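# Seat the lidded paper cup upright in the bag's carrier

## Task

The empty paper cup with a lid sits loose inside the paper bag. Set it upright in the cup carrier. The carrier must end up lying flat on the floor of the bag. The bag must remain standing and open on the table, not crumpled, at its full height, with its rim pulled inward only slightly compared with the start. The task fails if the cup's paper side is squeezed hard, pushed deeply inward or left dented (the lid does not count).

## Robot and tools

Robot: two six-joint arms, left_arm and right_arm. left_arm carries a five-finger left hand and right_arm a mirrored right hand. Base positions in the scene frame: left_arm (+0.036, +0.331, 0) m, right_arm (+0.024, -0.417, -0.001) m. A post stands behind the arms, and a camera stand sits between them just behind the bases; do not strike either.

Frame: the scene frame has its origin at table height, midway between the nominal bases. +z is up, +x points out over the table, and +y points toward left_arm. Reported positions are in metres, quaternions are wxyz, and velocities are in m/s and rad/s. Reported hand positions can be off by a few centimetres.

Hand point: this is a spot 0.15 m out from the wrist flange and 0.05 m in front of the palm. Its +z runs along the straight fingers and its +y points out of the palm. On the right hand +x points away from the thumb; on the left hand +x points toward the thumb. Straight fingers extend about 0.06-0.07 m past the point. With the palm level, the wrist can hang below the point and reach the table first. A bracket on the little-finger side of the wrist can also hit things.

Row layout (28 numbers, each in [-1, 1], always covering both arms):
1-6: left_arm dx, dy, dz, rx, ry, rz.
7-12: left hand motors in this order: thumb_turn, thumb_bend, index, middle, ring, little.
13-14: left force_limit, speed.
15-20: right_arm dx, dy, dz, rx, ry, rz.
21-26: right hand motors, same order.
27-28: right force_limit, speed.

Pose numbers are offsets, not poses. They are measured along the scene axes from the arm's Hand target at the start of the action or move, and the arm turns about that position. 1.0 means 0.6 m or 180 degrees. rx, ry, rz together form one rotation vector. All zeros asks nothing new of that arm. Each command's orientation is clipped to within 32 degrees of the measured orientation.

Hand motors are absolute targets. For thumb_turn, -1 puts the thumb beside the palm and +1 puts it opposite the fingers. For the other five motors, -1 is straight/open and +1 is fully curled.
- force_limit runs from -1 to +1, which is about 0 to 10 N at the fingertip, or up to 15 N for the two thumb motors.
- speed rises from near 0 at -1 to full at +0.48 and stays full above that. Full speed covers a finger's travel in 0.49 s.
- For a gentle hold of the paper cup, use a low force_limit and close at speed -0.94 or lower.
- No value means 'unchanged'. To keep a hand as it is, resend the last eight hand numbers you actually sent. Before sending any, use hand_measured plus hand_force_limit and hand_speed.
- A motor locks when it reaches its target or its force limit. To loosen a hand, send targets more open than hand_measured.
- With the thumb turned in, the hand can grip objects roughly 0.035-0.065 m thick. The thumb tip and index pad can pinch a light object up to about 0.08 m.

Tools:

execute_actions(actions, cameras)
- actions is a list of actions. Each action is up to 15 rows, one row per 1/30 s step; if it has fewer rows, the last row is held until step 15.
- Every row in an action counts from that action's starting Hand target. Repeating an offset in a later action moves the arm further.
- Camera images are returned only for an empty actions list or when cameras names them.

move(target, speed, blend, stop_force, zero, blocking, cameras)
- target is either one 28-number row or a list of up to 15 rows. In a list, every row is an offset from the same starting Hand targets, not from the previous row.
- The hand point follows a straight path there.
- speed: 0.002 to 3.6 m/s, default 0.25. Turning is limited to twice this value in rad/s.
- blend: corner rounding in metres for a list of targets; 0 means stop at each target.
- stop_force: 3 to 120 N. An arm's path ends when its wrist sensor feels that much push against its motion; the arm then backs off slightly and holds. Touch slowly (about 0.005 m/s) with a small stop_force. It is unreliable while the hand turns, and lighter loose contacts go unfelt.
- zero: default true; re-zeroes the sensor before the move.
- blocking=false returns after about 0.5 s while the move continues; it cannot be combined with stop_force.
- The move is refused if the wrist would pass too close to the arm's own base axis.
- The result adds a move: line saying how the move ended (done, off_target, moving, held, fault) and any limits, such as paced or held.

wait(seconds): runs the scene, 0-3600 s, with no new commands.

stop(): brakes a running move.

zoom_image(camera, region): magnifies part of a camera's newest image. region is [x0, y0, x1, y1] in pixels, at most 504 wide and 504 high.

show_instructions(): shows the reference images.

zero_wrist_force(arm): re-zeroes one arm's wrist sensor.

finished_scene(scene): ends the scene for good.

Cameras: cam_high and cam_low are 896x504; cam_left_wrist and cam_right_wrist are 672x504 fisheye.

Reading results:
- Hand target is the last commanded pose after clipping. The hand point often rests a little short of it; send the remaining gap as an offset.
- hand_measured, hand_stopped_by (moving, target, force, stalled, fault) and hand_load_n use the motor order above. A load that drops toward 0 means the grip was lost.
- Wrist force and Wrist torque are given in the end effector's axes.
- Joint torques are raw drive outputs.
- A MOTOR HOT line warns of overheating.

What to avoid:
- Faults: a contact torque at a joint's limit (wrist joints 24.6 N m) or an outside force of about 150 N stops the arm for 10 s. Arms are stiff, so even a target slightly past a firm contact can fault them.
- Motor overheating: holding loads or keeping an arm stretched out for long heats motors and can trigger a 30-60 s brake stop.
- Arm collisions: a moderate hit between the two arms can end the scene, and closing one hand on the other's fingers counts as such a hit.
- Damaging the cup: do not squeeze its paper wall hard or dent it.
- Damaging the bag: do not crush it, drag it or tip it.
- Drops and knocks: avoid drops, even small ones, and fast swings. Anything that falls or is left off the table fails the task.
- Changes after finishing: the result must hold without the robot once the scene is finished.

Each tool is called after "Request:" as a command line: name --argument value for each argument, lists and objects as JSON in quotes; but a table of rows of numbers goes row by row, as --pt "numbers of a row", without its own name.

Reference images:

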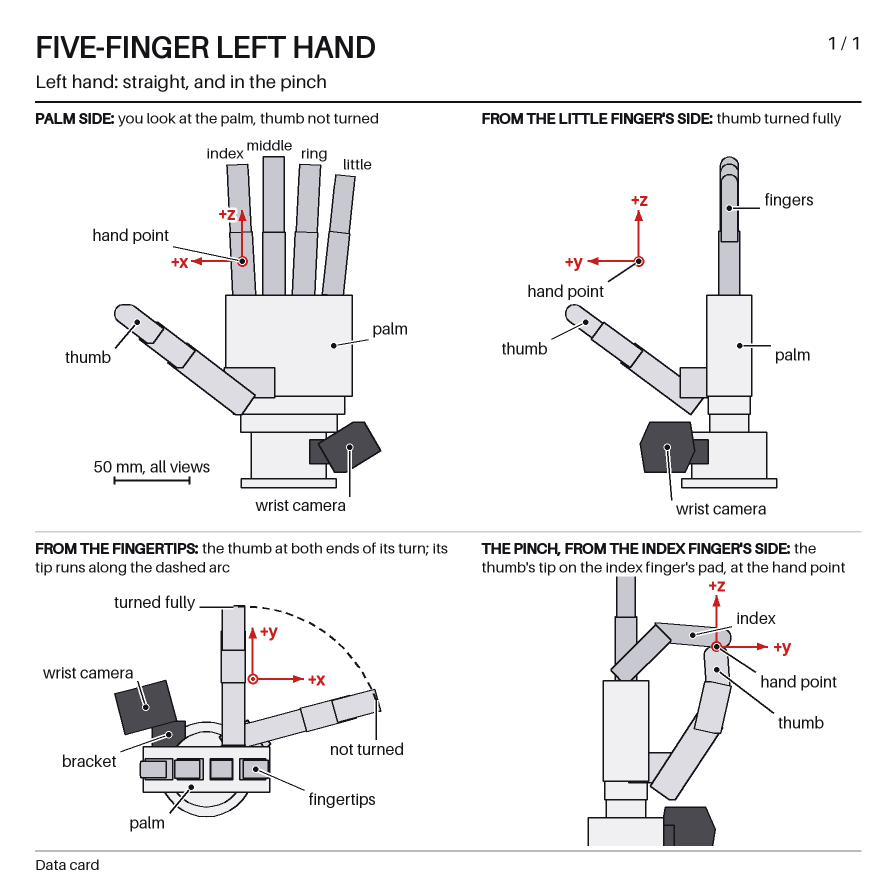

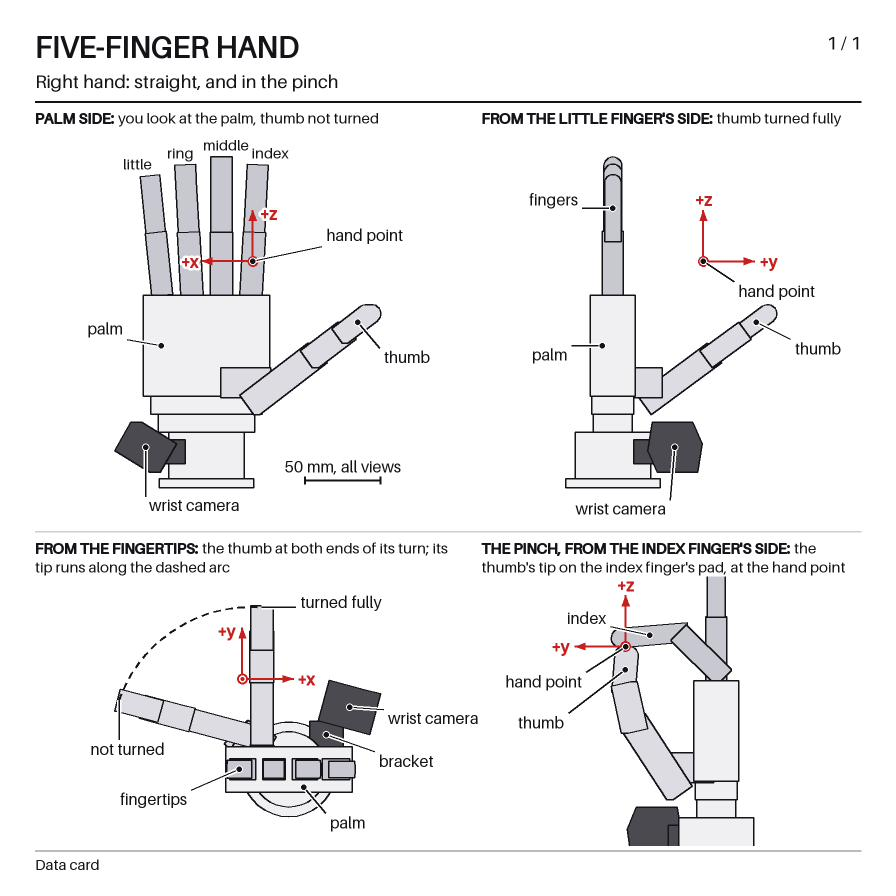

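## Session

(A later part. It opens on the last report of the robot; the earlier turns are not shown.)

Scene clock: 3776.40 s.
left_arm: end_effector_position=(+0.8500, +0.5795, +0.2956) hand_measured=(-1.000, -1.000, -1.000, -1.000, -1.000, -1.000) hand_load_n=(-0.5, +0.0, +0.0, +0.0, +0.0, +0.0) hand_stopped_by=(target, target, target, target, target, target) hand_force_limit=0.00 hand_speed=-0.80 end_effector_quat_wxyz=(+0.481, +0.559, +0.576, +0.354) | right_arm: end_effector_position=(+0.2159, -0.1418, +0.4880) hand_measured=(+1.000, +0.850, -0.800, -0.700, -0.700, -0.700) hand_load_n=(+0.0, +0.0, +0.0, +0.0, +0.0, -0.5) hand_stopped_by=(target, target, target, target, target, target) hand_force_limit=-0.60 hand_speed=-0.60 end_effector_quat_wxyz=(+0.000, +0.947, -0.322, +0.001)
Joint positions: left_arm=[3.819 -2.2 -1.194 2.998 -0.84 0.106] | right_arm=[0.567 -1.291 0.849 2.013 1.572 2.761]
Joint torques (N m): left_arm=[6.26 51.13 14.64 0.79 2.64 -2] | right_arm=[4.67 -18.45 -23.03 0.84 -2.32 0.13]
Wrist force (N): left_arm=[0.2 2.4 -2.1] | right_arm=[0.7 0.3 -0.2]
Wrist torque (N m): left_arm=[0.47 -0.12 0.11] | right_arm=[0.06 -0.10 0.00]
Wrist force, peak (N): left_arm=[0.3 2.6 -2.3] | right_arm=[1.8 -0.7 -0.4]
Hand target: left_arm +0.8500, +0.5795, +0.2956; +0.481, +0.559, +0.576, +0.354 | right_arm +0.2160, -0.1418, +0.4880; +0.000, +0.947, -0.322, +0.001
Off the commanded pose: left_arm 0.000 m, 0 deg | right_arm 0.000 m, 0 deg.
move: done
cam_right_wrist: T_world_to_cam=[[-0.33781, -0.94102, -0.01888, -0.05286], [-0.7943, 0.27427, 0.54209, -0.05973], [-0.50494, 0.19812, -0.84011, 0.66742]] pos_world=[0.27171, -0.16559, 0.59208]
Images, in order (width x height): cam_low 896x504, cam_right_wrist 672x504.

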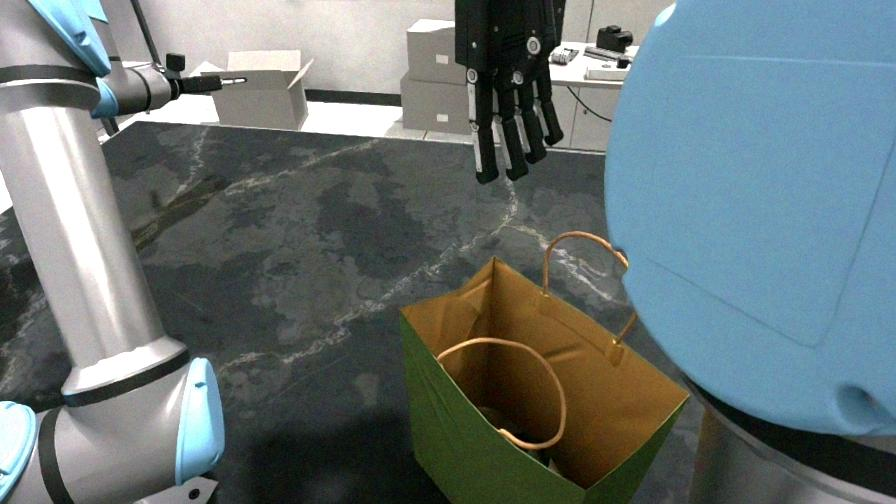

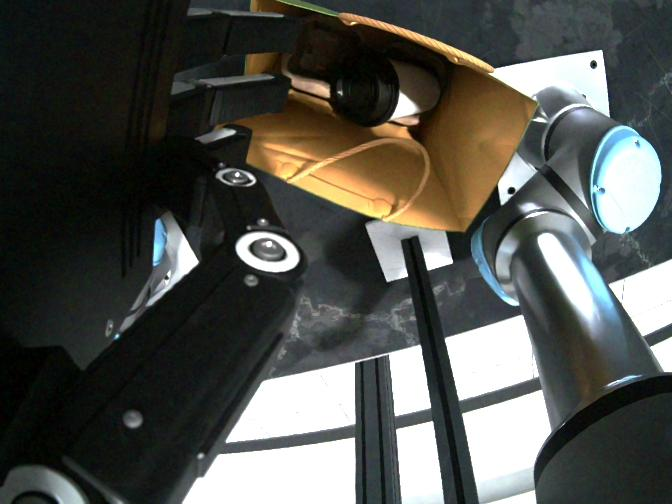

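Request:
move --pt "0 0 0 0 0 0 -1 -1 -1 -1 -1 -1 0 -0.8 -0.0493 0.0033 -0.2467 0 0 0 1 0.85 -0.8 -0.8 -0.8 -0.8 -0.6 -0.6" --pt "0 0 0 0 0 0 -1 -1 -1 -1 -1 -1 0 -0.8 -0.0493 0.0033 -0.48 0 0 0 1 0.85 -0.8 -0.8 -0.8 -0.8 -0.6 -0.6" --speed '[0.15,0.1]' --blend 0.02 --stop_force 8 --cameras '["cam_right_wrist","cam_low"]'

Request:
zoom_image --camera "cam_right_wrist" --region '[200, 0, 672, 300]'

Request:
zoom_image --camera "cam_low" --region '[360, 200, 660, 504]'

Scene clock: 3998.93 s.
left_arm: end_effector_position=(+0.8500, +0.5795, +0.2956) hand_measured=(-1.000, -1.000, -1.000, -1.000, -1.000, -1.000) hand_load_n=(+0.0, +0.0, +0.0, +0.0, +0.0, +0.0) hand_stopped_by=(target, target, target, target, target, target) hand_force_limit=0.00 hand_speed=-0.80 end_effector_quat_wxyz=(+0.481, +0.559, +0.576, +0.354) | right_arm: end_effector_position=(+0.1864, -0.1398, +0.2000) hand_measured=(+1.000, +0.850, -0.800, -0.800, -0.800, -0.800) hand_load_n=(-0.5, +0.0, +0.0, +0.0, +0.0, +0.0) hand_stopped_by=(target, target, target, target, target, target) hand_force_limit=-0.60 hand_speed=-0.60 end_effector_quat_wxyz=(+0.000, +0.947, -0.322, +0.001)
Joint positions: left_arm=[3.819 -2.2 -1.194 2.998 -0.84 0.106] | right_arm=[0.615 -1.373 1.707 1.237 1.572 2.808]
Joint torques (N m): left_arm=[6.41 50.26 15.2 0.9 2.66 -1.96] | right_arm=[-8.48 -29.7 -10.26 0.65 -1.87 -1.6]
Wrist force (N): left_arm=[0.0 2.1 -2.0] | right_arm=[0.8 0.2 -0.4]
Wrist torque (N m): left_arm=[0.41 -0.09 0.12] | right_arm=[0.05 -0.10 0.04]
Wrist force, peak (N): left_arm=[0.1 2.6 -2.2] | right_arm=[1.6 0.1 -1.5]
Hand target: left_arm +0.8500, +0.5795, +0.2956; +0.481, +0.559, +0.576, +0.354 | right_arm +0.1864, -0.1398, +0.2000; +0.000, +0.947, -0.322, +0.001
Off the commanded pose: left_arm 0.000 m, 0 deg | right_arm 0.000 m, 0 deg.
move: done
cam_right_wrist: T_world_to_cam=[[-0.33771, -0.94106, -0.01895, -0.0663], [-0.79435, 0.27415, 0.54209, 0.07238], [-0.50494, 0.19812, -0.84011, 0.41015]] pos_world=[0.24221, -0.16349, 0.30408]
Images, in order (width x height): cam_low 896x504, cam_right_wrist 672x504.

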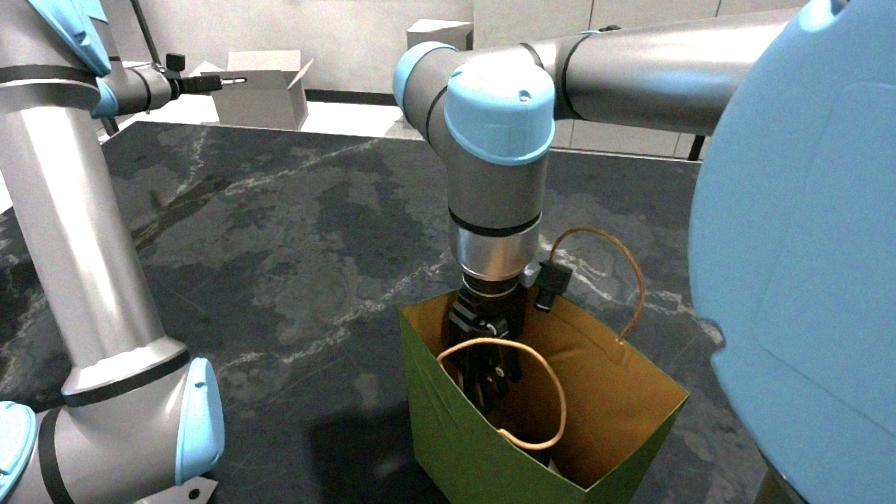

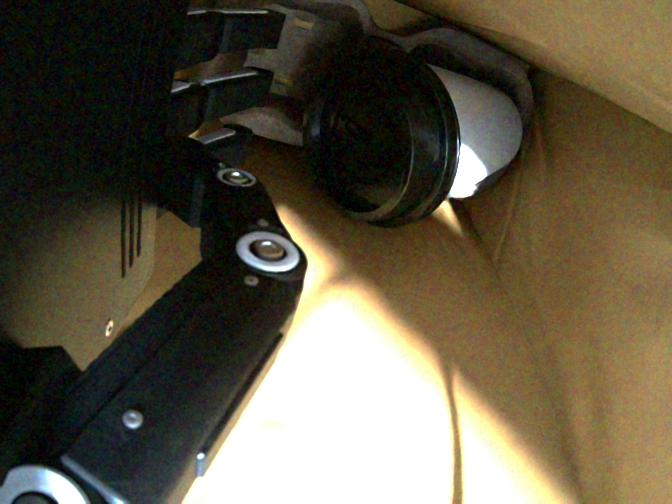

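Scaled by 1.068 from the camera's image (finer frame: 960x720).

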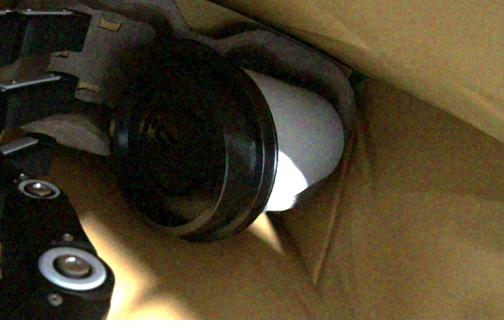

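Scaled by 1.658 from the camera's image (finer frame: 1280x720).

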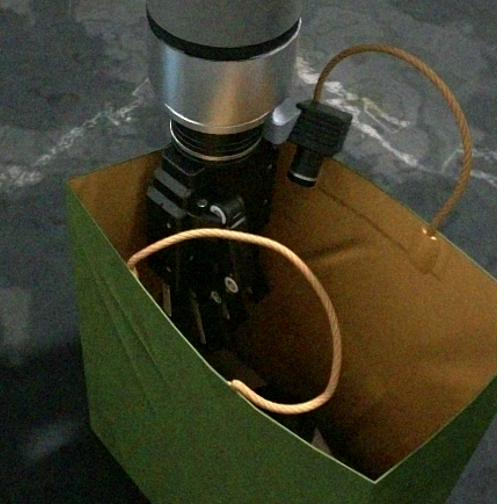

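Request:
move --pt "0 0 0 0 0 0 -1 -1 -1 -1 -1 -1 0 -0.8 0 0 -0.1033 0 0 0 1 0.85 -0.8 -0.8 -0.8 -0.8 -0.6 -0.6" --pt "0 0 0 0 0 0 -1 -1 -1 -1 -1 -1 0 -0.8 -0.0363 -0.0207 -0.1033 0 0 0 1 0.85 -0.8 -0.8 -0.8 -0.8 -0.6 -0.6" --speed '[0.06,0.03]' --stop_force 5 --cameras '["cam_right_wrist"]'

Request:
zoom_image --camera "cam_right_wrist" --region '[150, 0, 622, 300]'

Scene clock: 4016.57 s.
left_arm: end_effector_position=(+0.8500, +0.5795, +0.2956) hand_measured=(-1.000, -1.000, -1.000, -1.000, -1.000, -1.000) hand_load_n=(+0.0, +0.0, +0.0, +0.0, +0.0, +0.0) hand_stopped_by=(target, target, target, target, target, target) hand_force_limit=0.00 hand_speed=-0.80 end_effector_quat_wxyz=(+0.481, +0.559, +0.576, +0.354) | right_arm: end_effector_position=(+0.1646, -0.1522, +0.1381) hand_measured=(+1.000, +0.850, -0.800, -0.800, -0.800, -0.800) hand_load_n=(+0.0, +0.0, +0.0, +0.0, +0.0, +0.0) hand_stopped_by=(target, target, target, target, target, target) hand_force_limit=-0.60 hand_speed=-0.60 end_effector_quat_wxyz=(+0.000, +0.947, -0.322, +0.001)
Joint positions: left_arm=[3.819 -2.2 -1.194 2.998 -0.84 0.106] | right_arm=[0.62 -1.366 1.871 1.065 1.572 2.813]
Joint torques (N m): left_arm=[6.83 51.2 14.86 0.93 2.66 -1.97] | right_arm=[-7.19 -14.77 -22.83 3.67 1.77 -1.42]
Wrist force (N): left_arm=[0.3 2.5 -1.9] | right_arm=[0.9 0.0 -0.5]
Wrist torque (N m): left_arm=[0.47 -0.12 0.12] | right_arm=[0.03 -0.11 0.01]
Wrist force, peak (N): left_arm=[0.2 2.4 -2.4] | right_arm=[1.1 0.4 -3.3]
Hand target: left_arm +0.8500, +0.5795, +0.2956; +0.481, +0.559, +0.576, +0.354 | right_arm +0.1646, -0.1523, +0.1381; +0.000, +0.947, -0.322, +0.001
Off the commanded pose: left_arm 0.000 m, 0 deg | right_arm 0.000 m, 0 deg.
move: done
cam_right_wrist: T_world_to_cam=[[-0.33759, -0.9411, -0.01892, -0.08664], [-0.79439, 0.27406, 0.54206, 0.0921], [-0.50495, 0.19803, -0.84013, 0.34953]] pos_world=[0.22041, -0.17599, 0.24208]

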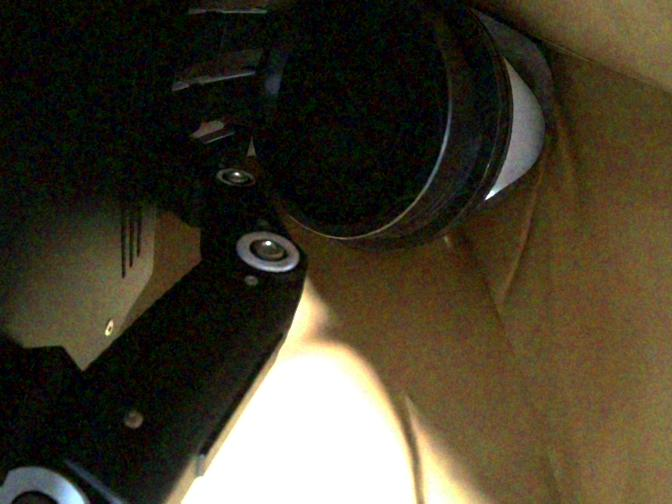

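Scaled by 1.068 from the camera's image (finer frame: 960x720).

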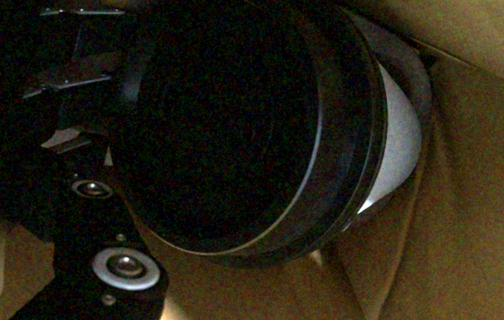

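Request:
move --target '[0,0,0,0,0,0,-1,-1,-1,-1,-1,-1,0,-0.8,0,0,0,0,0,0,1,0.85,-0.65,-0.5,-0.5,-0.6,0,-0.85]' --cameras '["cam_right_wrist"]'

Request:
zoom_image --camera "cam_right_wrist" --region '[150, 0, 622, 300]'

Scene clock: 4025.10 s.
left_arm: end_effector_position=(+0.8500, +0.5795, +0.2956) hand_measured=(-1.000, -1.000, -1.000, -1.000, -1.000, -1.000) hand_load_n=(+0.0, +0.0, +0.0, +0.0, +0.0, +0.0) hand_stopped_by=(target, target, target, target, target, target) hand_force_limit=0.00 hand_speed=-0.80 end_effector_quat_wxyz=(+0.481, +0.559, +0.576, +0.354) | right_arm: end_effector_position=(+0.1646, -0.1523, +0.1381) hand_measured=(+1.000, +0.850, -0.650, -0.500, -0.500, -0.600) hand_load_n=(+2.0, +0.0, +0.0, +3.0, +0.0, +0.0) hand_stopped_by=(target, target, target, target, target, target) hand_force_limit=0.00 hand_speed=-0.85 end_effector_quat_wxyz=(+0.000, +0.947, -0.322, +0.001)
Joint positions: left_arm=[3.819 -2.2 -1.194 2.998 -0.84 0.106] | right_arm=[0.62 -1.366 1.871 1.065 1.572 2.813]
Joint torques (N m): left_arm=[6.98 51.47 14.24 0.75 2.61 -2.09] | right_arm=[-8.05 -15.41 -20.69 3.09 -0.87 -1.41]
Wrist force (N): left_arm=[0.1 2.3 -1.9] | right_arm=[1.0 -0.1 -0.4]
Wrist torque (N m): left_arm=[0.45 -0.11 0.12] | right_arm=[0.02 -0.12 0.01]
Wrist force, peak (N): left_arm=[0.2 2.5 -2.2] | right_arm=[1.2 -0.3 -0.8]
Hand target: left_arm +0.8500, +0.5795, +0.2956; +0.481, +0.559, +0.576, +0.354 | right_arm +0.1646, -0.1523, +0.1381; +0.000, +0.947, -0.322, +0.001
Off the commanded pose: left_arm 0.000 m, 0 deg | right_arm 0.000 m, 0 deg.
move: done
cam_right_wrist: T_world_to_cam=[[-0.33769, -0.94107, -0.01885, -0.08663], [-0.79435, 0.27418, 0.54207, 0.09211], [-0.50495, 0.19803, -0.84013, 0.34953]] pos_world=[0.22041, -0.17599, 0.24208]

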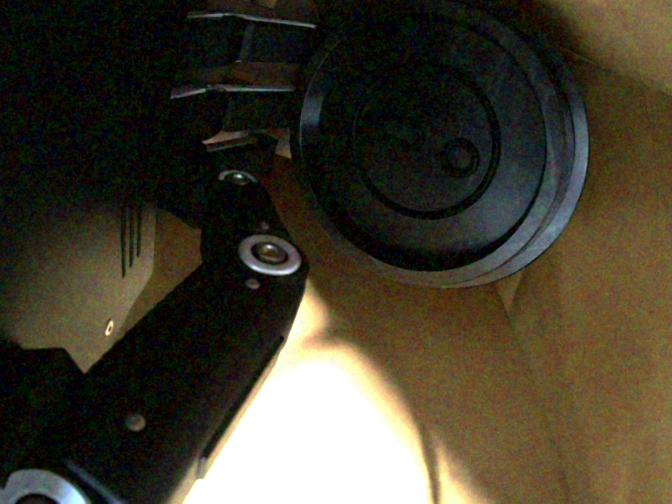

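Scaled by 1.068 from the camera's image (finer frame: 960x720).

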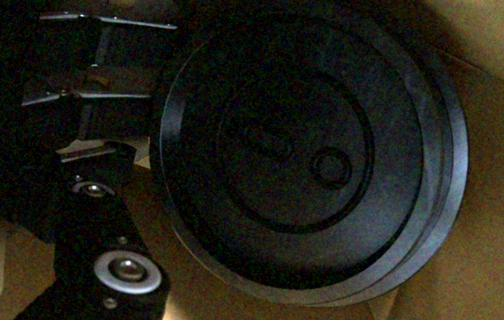

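Request:
move --pt "0 0 0 0 0 0 -1 -1 -1 -1 -1 -1 0 -0.8 -0.012 -0.016 0.02 0 0 0 1 0.85 -0.65 -0.5 -0.5 -0.6 0 -0.85" --pt "0 0 0 0 0 0 -1 -1 -1 -1 -1 -1 0 -0.8 -0.0271 -0.036 0.0333 0 0 0 1 0.85 -0.65 -0.5 -0.5 -0.6 0 -0.85" --speed 0.015 --blend 0.004 --cameras '["cam_right_wrist","cam_low"]'

Request:
zoom_image --camera "cam_right_wrist" --region '[150, 0, 622, 300]'

Request:
zoom_image --camera "cam_low" --region '[360, 200, 660, 504]'

Scene clock: 4042.13 s.
left_arm: end_effector_position=(+0.8500, +0.5795, +0.2956) hand_measured=(-1.000, -1.000, -1.000, -1.000, -1.000, -1.000) hand_load_n=(+0.0, +0.0, +0.0, +0.0, +0.0, +0.0) hand_stopped_by=(target, target, target, target, target, target) hand_force_limit=0.00 hand_speed=-0.80 end_effector_quat_wxyz=(+0.481, +0.559, +0.576, +0.354) | right_arm: end_effector_position=(+0.1483, -0.1740, +0.1581) hand_measured=(+1.000, +0.850, -0.650, -0.500, -0.500, -0.600) hand_load_n=(+2.0, -0.5, +0.0, +3.0, +0.0, +0.0) hand_stopped_by=(target, target, target, target, target, target) hand_force_limit=0.00 hand_speed=-0.85 end_effector_quat_wxyz=(+0.000, +0.947, -0.322, +0.001)
Joint positions: left_arm=[3.819 -2.2 -1.194 2.998 -0.84 0.106] | right_arm=[0.59 -1.454 1.918 1.106 1.572 2.783]
Joint torques (N m): left_arm=[7.62 51.35 15.25 0.88 2.61 -2.15] | right_arm=[4.3 -12.46 -21.46 1.7 -2.15 0.59]
Wrist force (N): left_arm=[0.1 2.4 -2.1] | right_arm=[0.8 0.0 -0.2]
Wrist torque (N m): left_arm=[0.48 -0.11 0.11] | right_arm=[0.05 -0.12 0.15]
Wrist force, peak (N): left_arm=[0.1 2.6 -2.1] | right_arm=[1.4 -0.2 -0.5]
Hand target: left_arm +0.8500, +0.5795, +0.2956; +0.481, +0.559, +0.576, +0.354 | right_arm +0.1483, -0.1739, +0.1580; +0.000, +0.947, -0.322, +0.001
Off the commanded pose: left_arm 0.000 m, 0 deg | right_arm 0.000 m, 0 deg.
move: done
cam_right_wrist: T_world_to_cam=[[-0.33764, -0.94109, -0.0187, -0.11223], [-0.79427, 0.27419, 0.54218, 0.07423], [-0.50511, 0.19791, -0.84006, 0.36239]] pos_world=[0.20411, -0.19769, 0.26208]
Images, in order (width x height): cam_low 896x504, cam_right_wrist 672x504.

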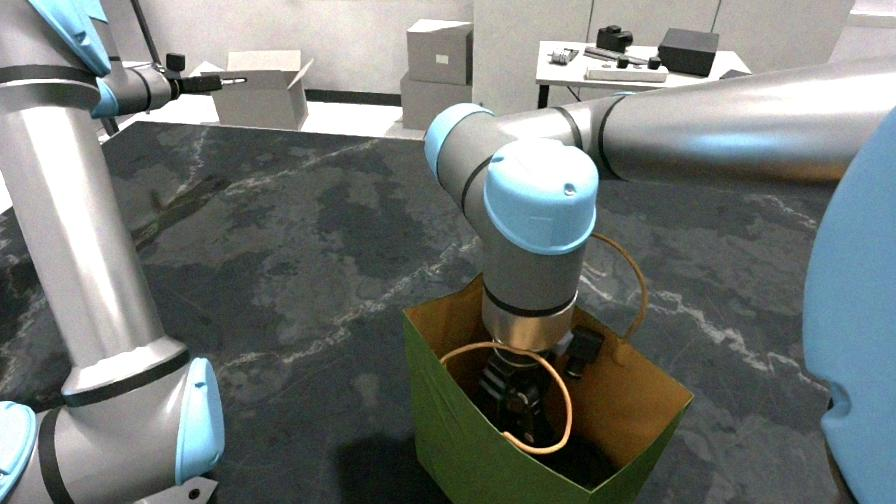

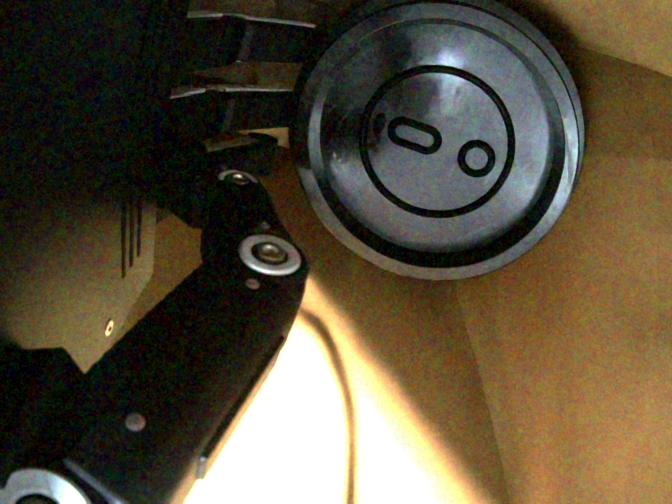

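Scaled by 1.068 from the camera's image (finer frame: 960x720).

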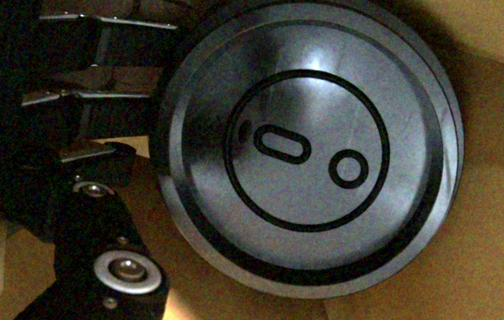

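Scaled by 1.658 from the camera's image (finer frame: 1280x720).

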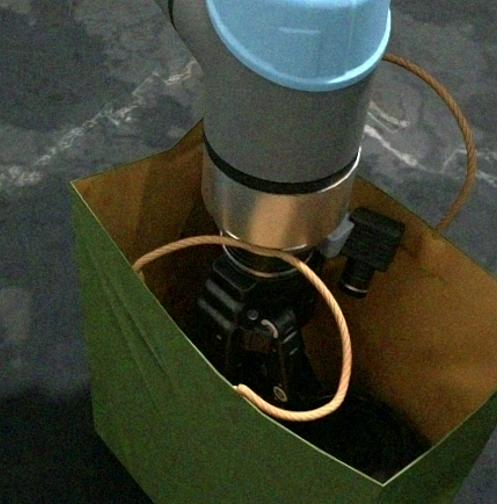

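Request:
move --target '[0,0,0,0,0,0,-1,-1,-1,-1,-1,-1,0,-0.8,0,0,0,0,0,0,1,-0.6,-0.65,-0.5,-0.5,-0.6,-0.6,-0.6]' --cameras '["cam_right_wrist"]'

Request:
zoom_image --camera "cam_right_wrist" --region '[150, 0, 622, 300]'

Scene clock: 4104.93 s.
left_arm: end_effector_position=(+0.8500, +0.5795, +0.2956) hand_measured=(-1.000, -1.000, -1.000, -1.000, -1.000, -1.000) hand_load_n=(+0.0, +0.0, +0.0, +0.0, +0.0, +0.0) hand_stopped_by=(target, target, target, target, target, target) hand_force_limit=0.00 hand_speed=-0.80 end_effector_quat_wxyz=(+0.481, +0.559, +0.576, +0.354) | right_arm: end_effector_position=(+0.1483, -0.1738, +0.1580) hand_measured=(+1.000, -0.600, -0.650, -0.500, -0.500, -0.600) hand_load_n=(+0.0, +0.0, +0.0, +0.0, +0.0, +0.0) hand_stopped_by=(target, target, target, target, target, target) hand_force_limit=-0.60 hand_speed=-0.60 end_effector_quat_wxyz=(+0.000, +0.947, -0.322, +0.001)
Joint positions: left_arm=[3.819 -2.2 -1.194 2.998 -0.84 0.106] | right_arm=[0.59 -1.454 1.918 1.106 1.572 2.783]
Joint torques (N m): left_arm=[6.87 50.68 14.86 0.88 2.78 -2.15] | right_arm=[8.43 -12.06 -22.65 1.4 -1.21 0.99]
Wrist force (N): left_arm=[0.1 2.6 -2.1] | right_arm=[0.8 0.1 -0.4]
Wrist torque (N m): left_arm=[0.51 -0.12 0.10] | right_arm=[0.08 -0.10 0.14]
Wrist force, peak (N): left_arm=[0.0 2.3 -2.5] | right_arm=[1.2 -0.3 -0.5]
Hand target: left_arm +0.8500, +0.5795, +0.2956; +0.481, +0.559, +0.576, +0.354 | right_arm +0.1483, -0.1739, +0.1580; +0.000, +0.947, -0.322, +0.001
Off the commanded pose: left_arm 0.000 m, 0 deg | right_arm 0.000 m, 0 deg.
move: done
cam_right_wrist: T_world_to_cam=[[-0.33769, -0.94107, -0.01885, -0.11205], [-0.79435, 0.27418, 0.54207, 0.07432], [-0.50495, 0.19803, -0.84013, 0.36243]] pos_world=[0.20421, -0.19759, 0.26208]

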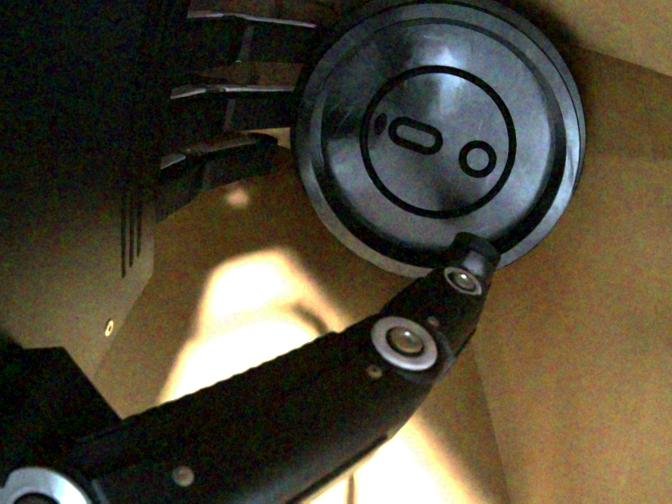

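Scaled by 1.068 from the camera's image (finer frame: 960x720).

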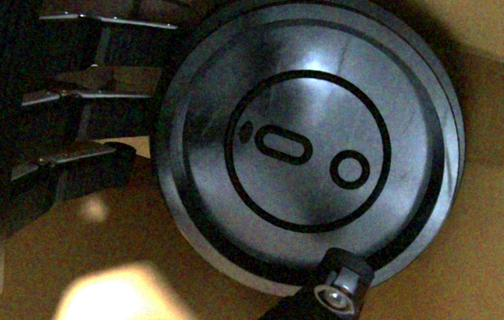

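Request:
move --target '[0,0,0,0,0,0,-1,-1,-1,-1,-1,-1,0,-0.8,0.0201,0.0266,-0.0467,0,0,0,1,-0.6,-0.05,0,0,-0.2,-0.65,-0.9]' --speed 0.017 --cameras '["cam_right_wrist","cam_low"]'

Request:
zoom_image --camera "cam_right_wrist" --region '[150, 0, 622, 300]'

Request:
zoom_image --camera "cam_low" --region '[360, 200, 660, 504]'

Scene clock: 4119.80 s.
left_arm: end_effector_position=(+0.8500, +0.5795, +0.2956) hand_measured=(-1.000, -1.000, -1.000, -1.000, -1.000, -1.000) hand_load_n=(+0.0, +0.0, +0.0, +0.0, +0.0, -0.5) hand_stopped_by=(target, target, target, target, target, target) hand_force_limit=0.00 hand_speed=-0.80 end_effector_quat_wxyz=(+0.481, +0.559, +0.576, +0.354) | right_arm: end_effector_position=(+0.1604, -0.1578, +0.1300) hand_measured=(+1.000, -0.600, -0.050, +0.000, +0.000, -0.200) hand_load_n=(+0.5, +0.0, +0.0, +0.5, +0.0, +0.0) hand_stopped_by=(target, target, target, force, target, target) hand_force_limit=-0.65 hand_speed=-0.90 end_effector_quat_wxyz=(+0.000, +0.947, -0.322, +0.001)
Joint positions: left_arm=[3.819 -2.2 -1.194 2.998 -0.84 0.106] | right_arm=[0.613 -1.373 1.903 1.04 1.572 2.806]
Joint torques (N m): left_arm=[7.57 51.17 14.65 1.07 2.92 -2.29] | right_arm=[-4.6 -28.64 -11.27 3.61 0.84 -1.32]
Wrist force (N): left_arm=[-0.2 2.3 -2.0] | right_arm=[0.5 -0.6 -1.9]
Wrist torque (N m): left_arm=[0.44 -0.05 0.10] | right_arm=[0.02 -0.05 0.00]
Wrist force, peak (N): left_arm=[0.1 2.5 -2.3] | right_arm=[0.8 -0.9 -2.1]
Hand target: left_arm +0.8500, +0.5795, +0.2956; +0.481, +0.559, +0.576, +0.354 | right_arm +0.1604, -0.1579, +0.1300; +0.000, +0.947, -0.322, +0.001
Off the commanded pose: left_arm 0.000 m, 0 deg | right_arm 0.000 m, 0 deg.
move: done
cam_right_wrist: T_world_to_cam=[[-0.33764, -0.94108, -0.019, -0.09335], [-0.79438, 0.27406, 0.54209, 0.09465], [-0.50494, 0.19812, -0.84011, 0.3417]] pos_world=[0.21621, -0.18149, 0.23398]
Images, in order (width x height): cam_low 896x504, cam_right_wrist 672x504.

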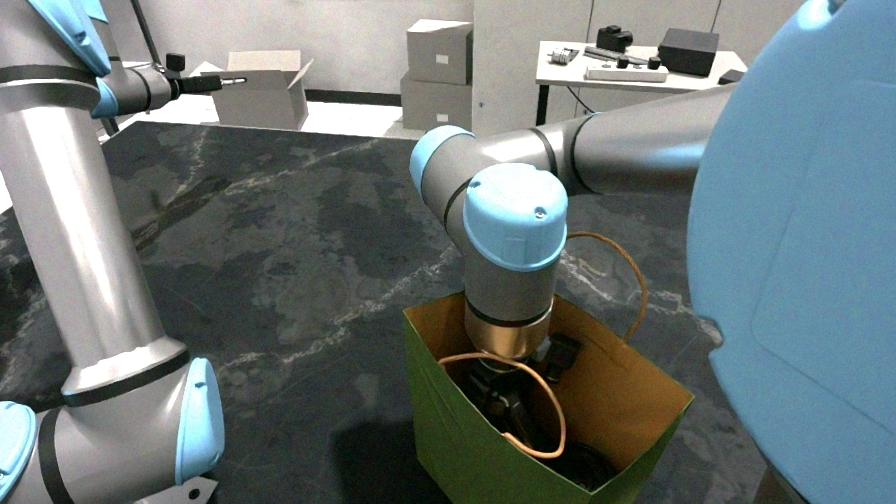

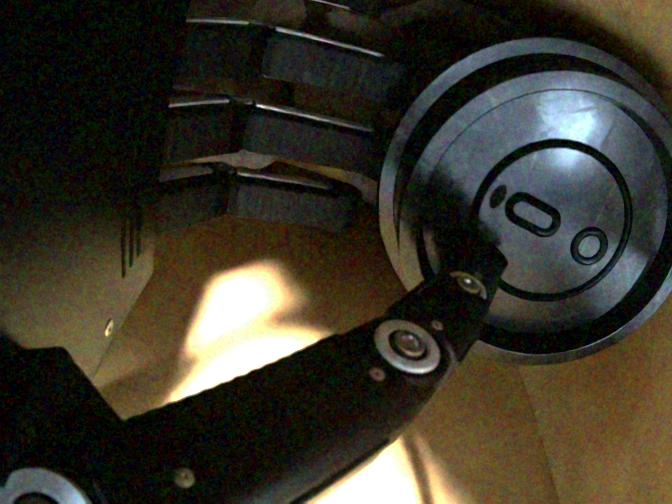

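Scaled by 1.068 from the camera's image (finer frame: 960x720).

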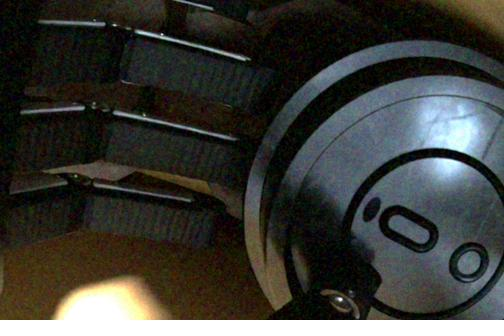

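Scaled by 1.658 from the camera's image (finer frame: 1280x720).

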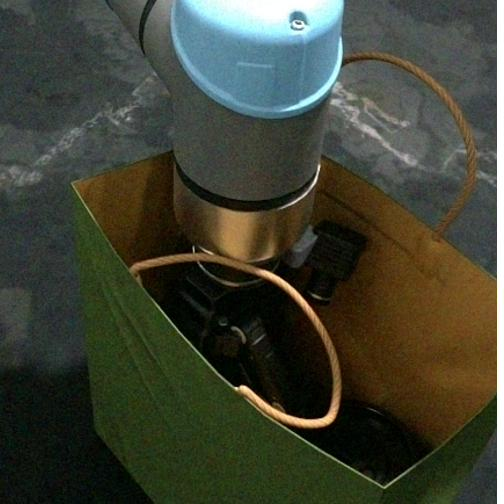

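Request:
zoom_image --camera "cam_right_wrist" --region '[372, 20, 672, 380]'

Scaled by 1.400 from the camera's image (finer frame: 960x720).

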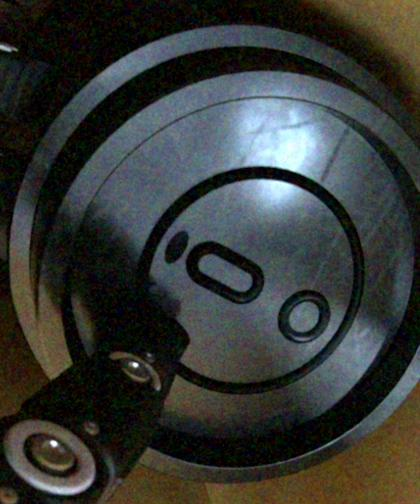

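Request:
zoom_image --camera "cam_low" --region '[500, 400, 640, 504]'

Scaled by 3.600 from the camera's image (finer frame: 1280x720).

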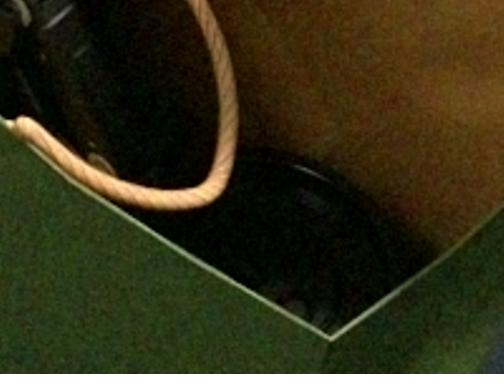

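Request:
move --pt "0 0 0 0 0 0 -1 -1 -1 -1 -1 -1 0 -0.8 0.0 0.0 0.006 0 0 0 1 -0.6 -0.05 0 0 -0.2 -0.65 -0.9" --pt "0 0 0 0 0 0 -1 -1 -1 -1 -1 -1 0 -0.8 0.012 -0.009 0.006 0 0 0 1 -0.6 -0.05 0 0 -0.2 -0.65 -0.9" --speed 0.02 --cameras '["cam_right_wrist","cam_low"]'

Request:
zoom_image --camera "cam_right_wrist" --region '[322, 0, 672, 380]'

Scene clock: 4205.33 s.
left_arm: end_effector_position=(+0.8500, +0.5795, +0.2956) hand_measured=(-1.000, -1.000, -1.000, -1.000, -1.000, -1.000) hand_load_n=(+0.0, +0.0, +0.5, +0.0, -0.5, +0.0) hand_stopped_by=(target, target, target, target, target, target) hand_force_limit=0.00 hand_speed=-0.80 end_effector_quat_wxyz=(+0.481, +0.559, +0.576, +0.354) | right_arm: end_effector_position=(+0.1677, -0.1633, +0.1336) hand_measured=(+1.000, -0.600, -0.050, +0.000, +0.000, -0.200) hand_load_n=(+0.5, +0.0, +0.0, +0.5, +0.0, +0.0) hand_stopped_by=(target, target, target, force, target, target) hand_force_limit=-0.65 hand_speed=-0.90 end_effector_quat_wxyz=(+0.000, +0.947, -0.322, +0.001) end_effector_velocity=(-0.001, +0.001, +0.000) end_effector_angular_velocity=(+0.000, +0.000, -0.001)
Joint positions: left_arm=[3.819 -2.2 -1.194 2.998 -0.84 0.106] | right_arm=[0.586 -1.378 1.898 1.05 1.572 2.779]
Joint velocities: left_arm=[within noise] | right_arm=[0.004 0.001 0 0 0 0.006]
Joint torques (N m): left_arm=[7.72 50.99 14.18 0.93 2.84 -2.3] | right_arm=[9.34 -28.04 -5.53 0.56 1.43 1.29]
Wrist force (N): left_arm=[0.3 2.5 -1.9] | right_arm=[0.3 -0.3 -1.1]
Wrist torque (N m): left_arm=[0.47 -0.13 0.12] | right_arm=[0.04 -0.06 0.08]
Wrist force, peak (N): left_arm=[0.2 2.6 -2.1] | right_arm=[0.4 -1.0 -2.2]
Hand target: left_arm +0.8500, +0.5795, +0.2956; +0.481, +0.559, +0.576, +0.354 | right_arm +0.1676, -0.1633, +0.1336; +0.000, +0.947, -0.322, +0.001
Off the commanded pose: left_arm 0.000 m, 0 deg | right_arm 0.000 m, 0 deg.
move: done
cam_right_wrist: T_world_to_cam=[[-0.33769, -0.94107, -0.01885, -0.09611], [-0.79435, 0.27418, 0.54207, 0.1], [-0.50495, 0.19803, -0.84013, 0.34959]] pos_world=[0.22351, -0.18709, 0.23768]
Images, in order (width x height): cam_low 896x504, cam_right_wrist 672x504.

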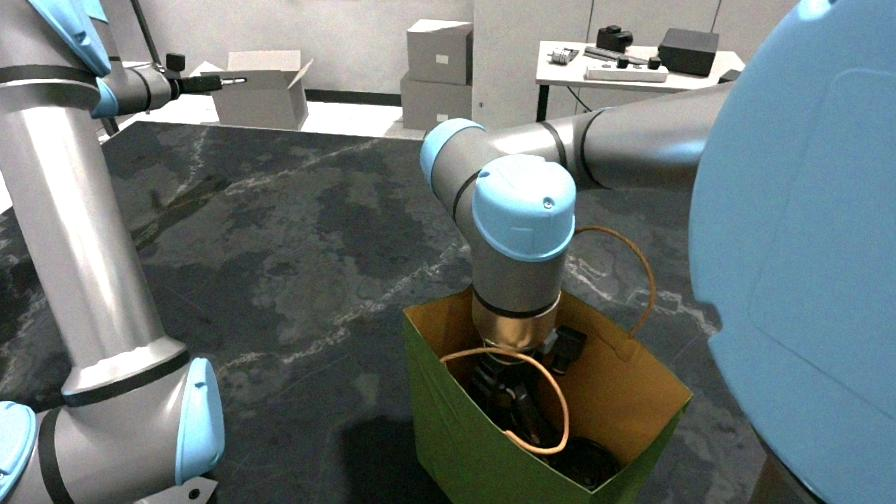

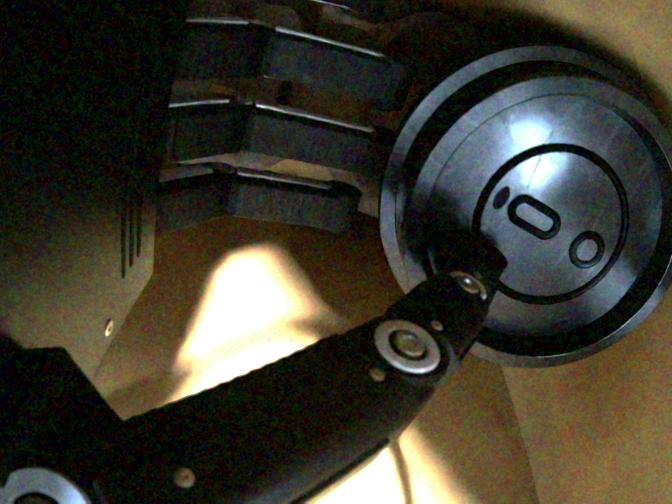

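Scaled by 1.326 from the camera's image (finer frame: 960x720).

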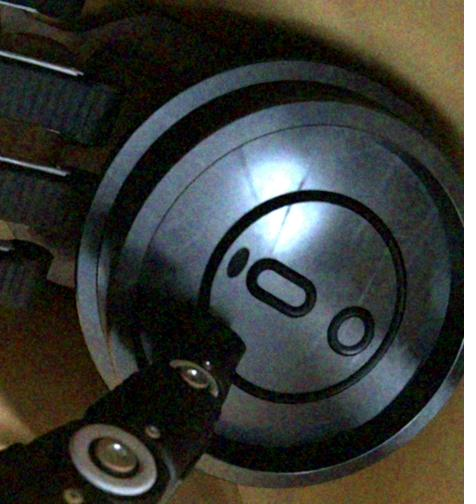

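Request:
move --target '[0,0,0,0,0,0,-1,-1,-1,-1,-1,-1,0,-0.8,0,0,0,0,0,0,1,-0.3,-0.05,0.002,0.002,-0.2,-0.7,-0.93]' --cameras '["cam_right_wrist","cam_low"]'

Request:
zoom_image --camera "cam_right_wrist" --region '[322, 0, 672, 380]'

Scene clock: 4222.23 s.
left_arm: end_effector_position=(+0.8500, +0.5795, +0.2956) hand_measured=(-1.000, -1.000, -1.000, -1.000, -1.000, -1.000) hand_load_n=(+0.0, +0.0, +0.0, +0.0, +0.0, +0.0) hand_stopped_by=(target, target, target, target, target, target) hand_force_limit=0.00 hand_speed=-0.80 end_effector_quat_wxyz=(+0.481, +0.559, +0.576, +0.354) | right_arm: end_effector_position=(+0.1676, -0.1633, +0.1336) hand_measured=(+1.000, -0.558, -0.050, +0.002, +0.002, -0.200) hand_load_n=(+1.0, +2.0, +0.0, +1.5, +0.5, +0.0) hand_stopped_by=(target, force, target, force, target, target) hand_force_limit=-0.70 hand_speed=-0.93 end_effector_quat_wxyz=(+0.000, +0.947, -0.322, +0.001)
Joint positions: left_arm=[3.819 -2.2 -1.194 2.998 -0.84 0.106] | right_arm=[0.587 -1.378 1.898 1.05 1.572 2.78]
Joint torques (N m): left_arm=[6.99 51.25 14.78 0.96 2.86 -2.22] | right_arm=[8.44 -28.7 -12.27 1.77 -2.09 -0.67]
Wrist force (N): left_arm=[0.1 2.3 -2.0] | right_arm=[0.6 -0.4 -1.2]
Wrist torque (N m): left_arm=[0.45 -0.11 0.12] | right_arm=[0.05 -0.07 0.02]
Wrist force, peak (N): left_arm=[0.1 2.6 -2.1] | right_arm=[0.6 -0.4 -1.7]
Hand target: left_arm +0.8500, +0.5795, +0.2956; +0.481, +0.559, +0.576, +0.354 | right_arm +0.1676, -0.1633, +0.1336; +0.000, +0.947, -0.322, +0.001
Off the commanded pose: left_arm 0.000 m, 0 deg | right_arm 0.000 m, 0 deg.
move: done
cam_right_wrist: T_world_to_cam=[[-0.33769, -0.94107, -0.01885, -0.09605], [-0.79435, 0.27418, 0.54207, 0.09989], [-0.50495, 0.19803, -0.84013, 0.34952]] pos_world=[0.22341, -0.18699, 0.23768]
Images, in order (width x height): cam_low 896x504, cam_right_wrist 672x504.

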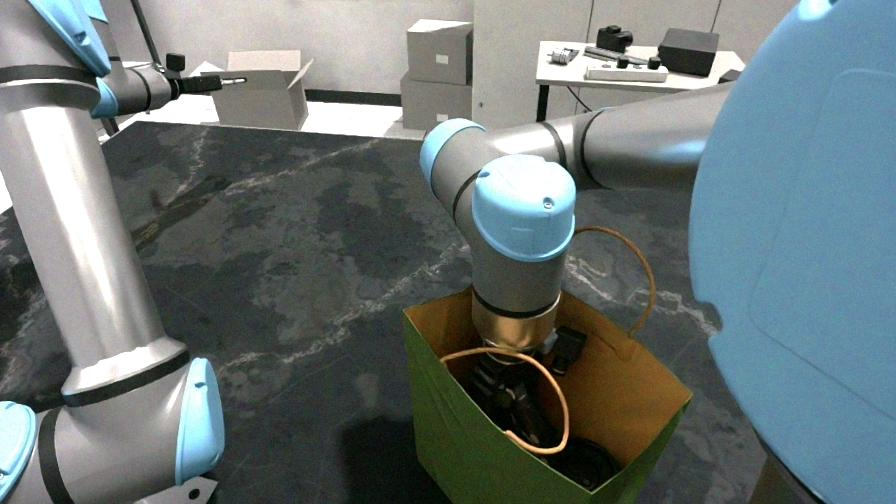

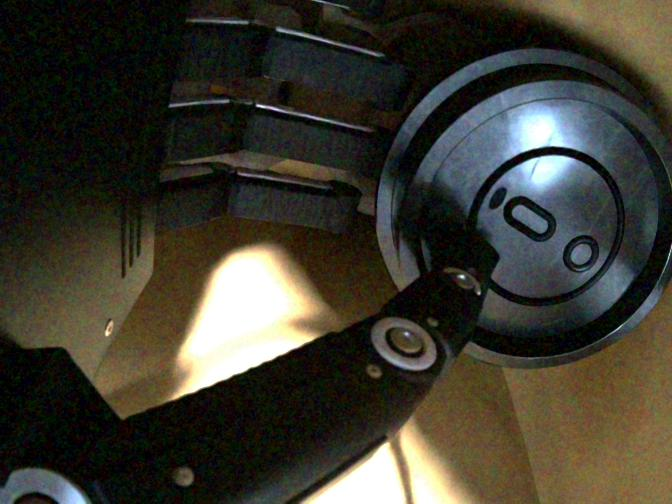

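Scaled by 1.326 from the camera's image (finer frame: 960x720).

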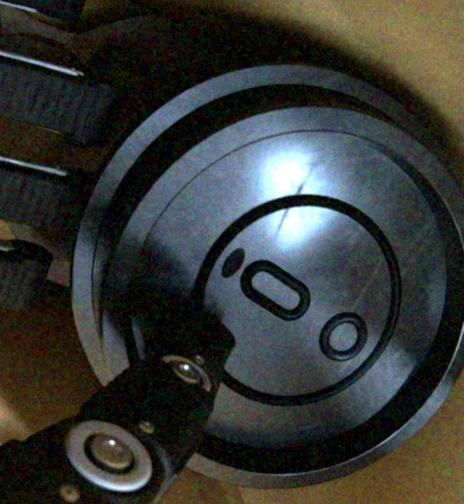

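Request:
move --target '[0,0,0,0,0,0,-1,-1,-1,-1,-1,-1,0,-0.8,0.015,0.02,0.067,0,0,0,1,-0.3,-0.05,0.002,0.002,-0.2,-0.7,-0.93]' --speed 0.02 --cameras '["cam_right_wrist","cam_low"]'

Request:
zoom_image --camera "cam_right_wrist" --region '[322, 0, 672, 380]'

Request:
zoom_image --camera "cam_low" --region '[360, 200, 660, 504]'

Scene clock: 4233.10 s.
left_arm: end_effector_position=(+0.8500, +0.5795, +0.2956) hand_measured=(-1.000, -1.000, -1.000, -1.000, -1.000, -1.000) hand_load_n=(+0.0, +0.0, +0.0, +0.0, +0.0, +0.0) hand_stopped_by=(target, target, target, target, target, target) hand_force_limit=0.00 hand_speed=-0.80 end_effector_quat_wxyz=(+0.481, +0.559, +0.576, +0.354) | right_arm: end_effector_position=(+0.1766, -0.1512, +0.1739) hand_measured=(+1.000, -0.558, -0.050, +0.002, +0.002, -0.200) hand_load_n=(+0.0, +0.0, +0.0, +0.0, +0.0, +0.0) hand_stopped_by=(target, force, target, force, target, target) hand_force_limit=-0.70 hand_speed=-0.93 end_effector_quat_wxyz=(+0.000, +0.947, -0.322, +0.001) end_effector_velocity=(+0.000, +0.000, -0.002) end_effector_angular_velocity=(+0.001, -0.001, +0.000)
Joint positions: left_arm=[3.819 -2.2 -1.194 2.998 -0.84 0.106] | right_arm=[0.603 -1.387 1.794 1.163 1.572 2.796]
Joint velocities: left_arm=[within noise] | right_arm=[0 0 0.004 -0.006 -0.001 0]
Joint torques (N m): left_arm=[7.58 51.22 14.7 0.87 2.76 -2.43] | right_arm=[2.4 -26.37 -6.95 0.67 -1.15 0.3]
Wrist force (N): left_arm=[-0.3 2.3 -1.8] | right_arm=[1.3 0.0 -0.5]
Wrist torque (N m): left_arm=[0.44 -0.05 0.09] | right_arm=[0.04 -0.18 0.04]
Wrist force, peak (N): left_arm=[0.3 2.6 -2.2] | right_arm=[0.7 -1.0 -1.6]
Hand target: left_arm +0.8500, +0.5795, +0.2956; +0.481, +0.559, +0.576, +0.354 | right_arm +0.1766, -0.1513, +0.1738; +0.000, +0.947, -0.322, +0.001
Off the commanded pose: left_arm 0.000 m, 0 deg | right_arm 0.000 m, 0 deg.
move: done
cam_right_wrist: T_world_to_cam=[[-0.33765, -0.94108, -0.01903, -0.08088], [-0.79444, 0.27409, 0.54197, 0.08202], [-0.50482, 0.19812, -0.84018, 0.3856]] pos_world=[0.23251, -0.17499, 0.27798]
Images, in order (width x height): cam_low 896x504, cam_right_wrist 672x504.

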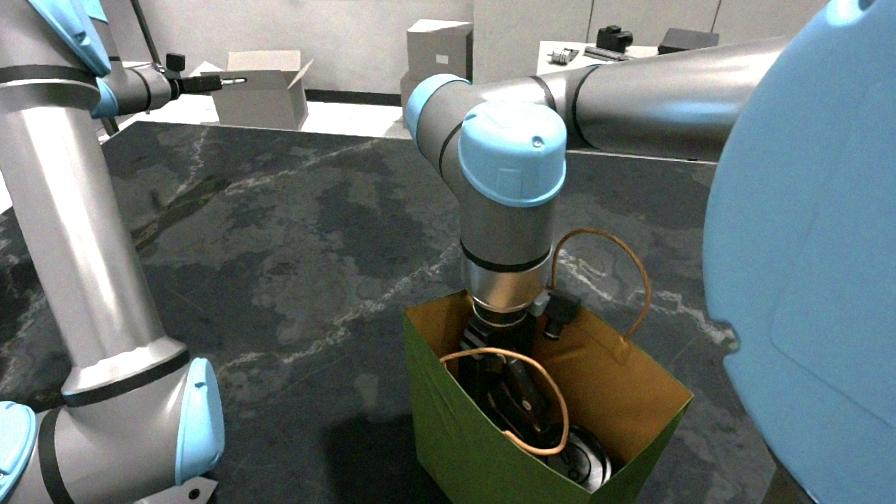

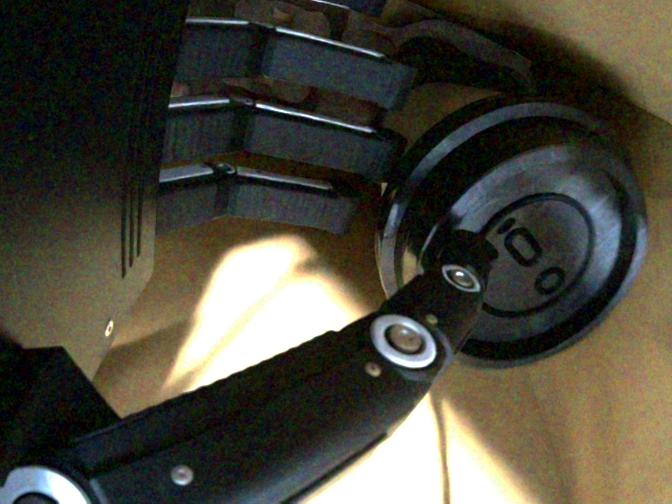

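Scaled by 1.326 from the camera's image (finer frame: 960x720).

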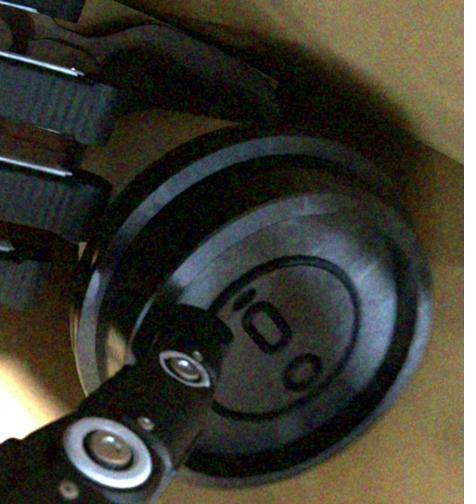

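Scaled by 1.658 from the camera's image (finer frame: 1280x720).

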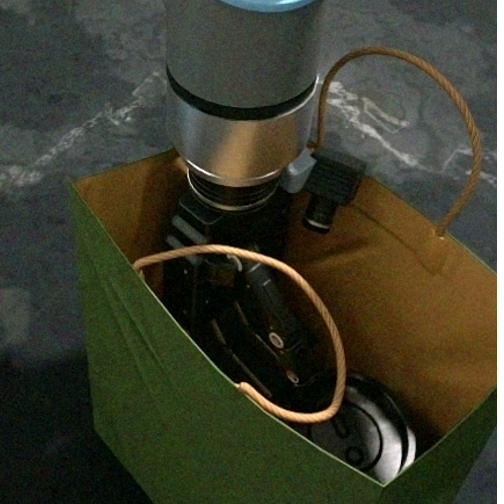

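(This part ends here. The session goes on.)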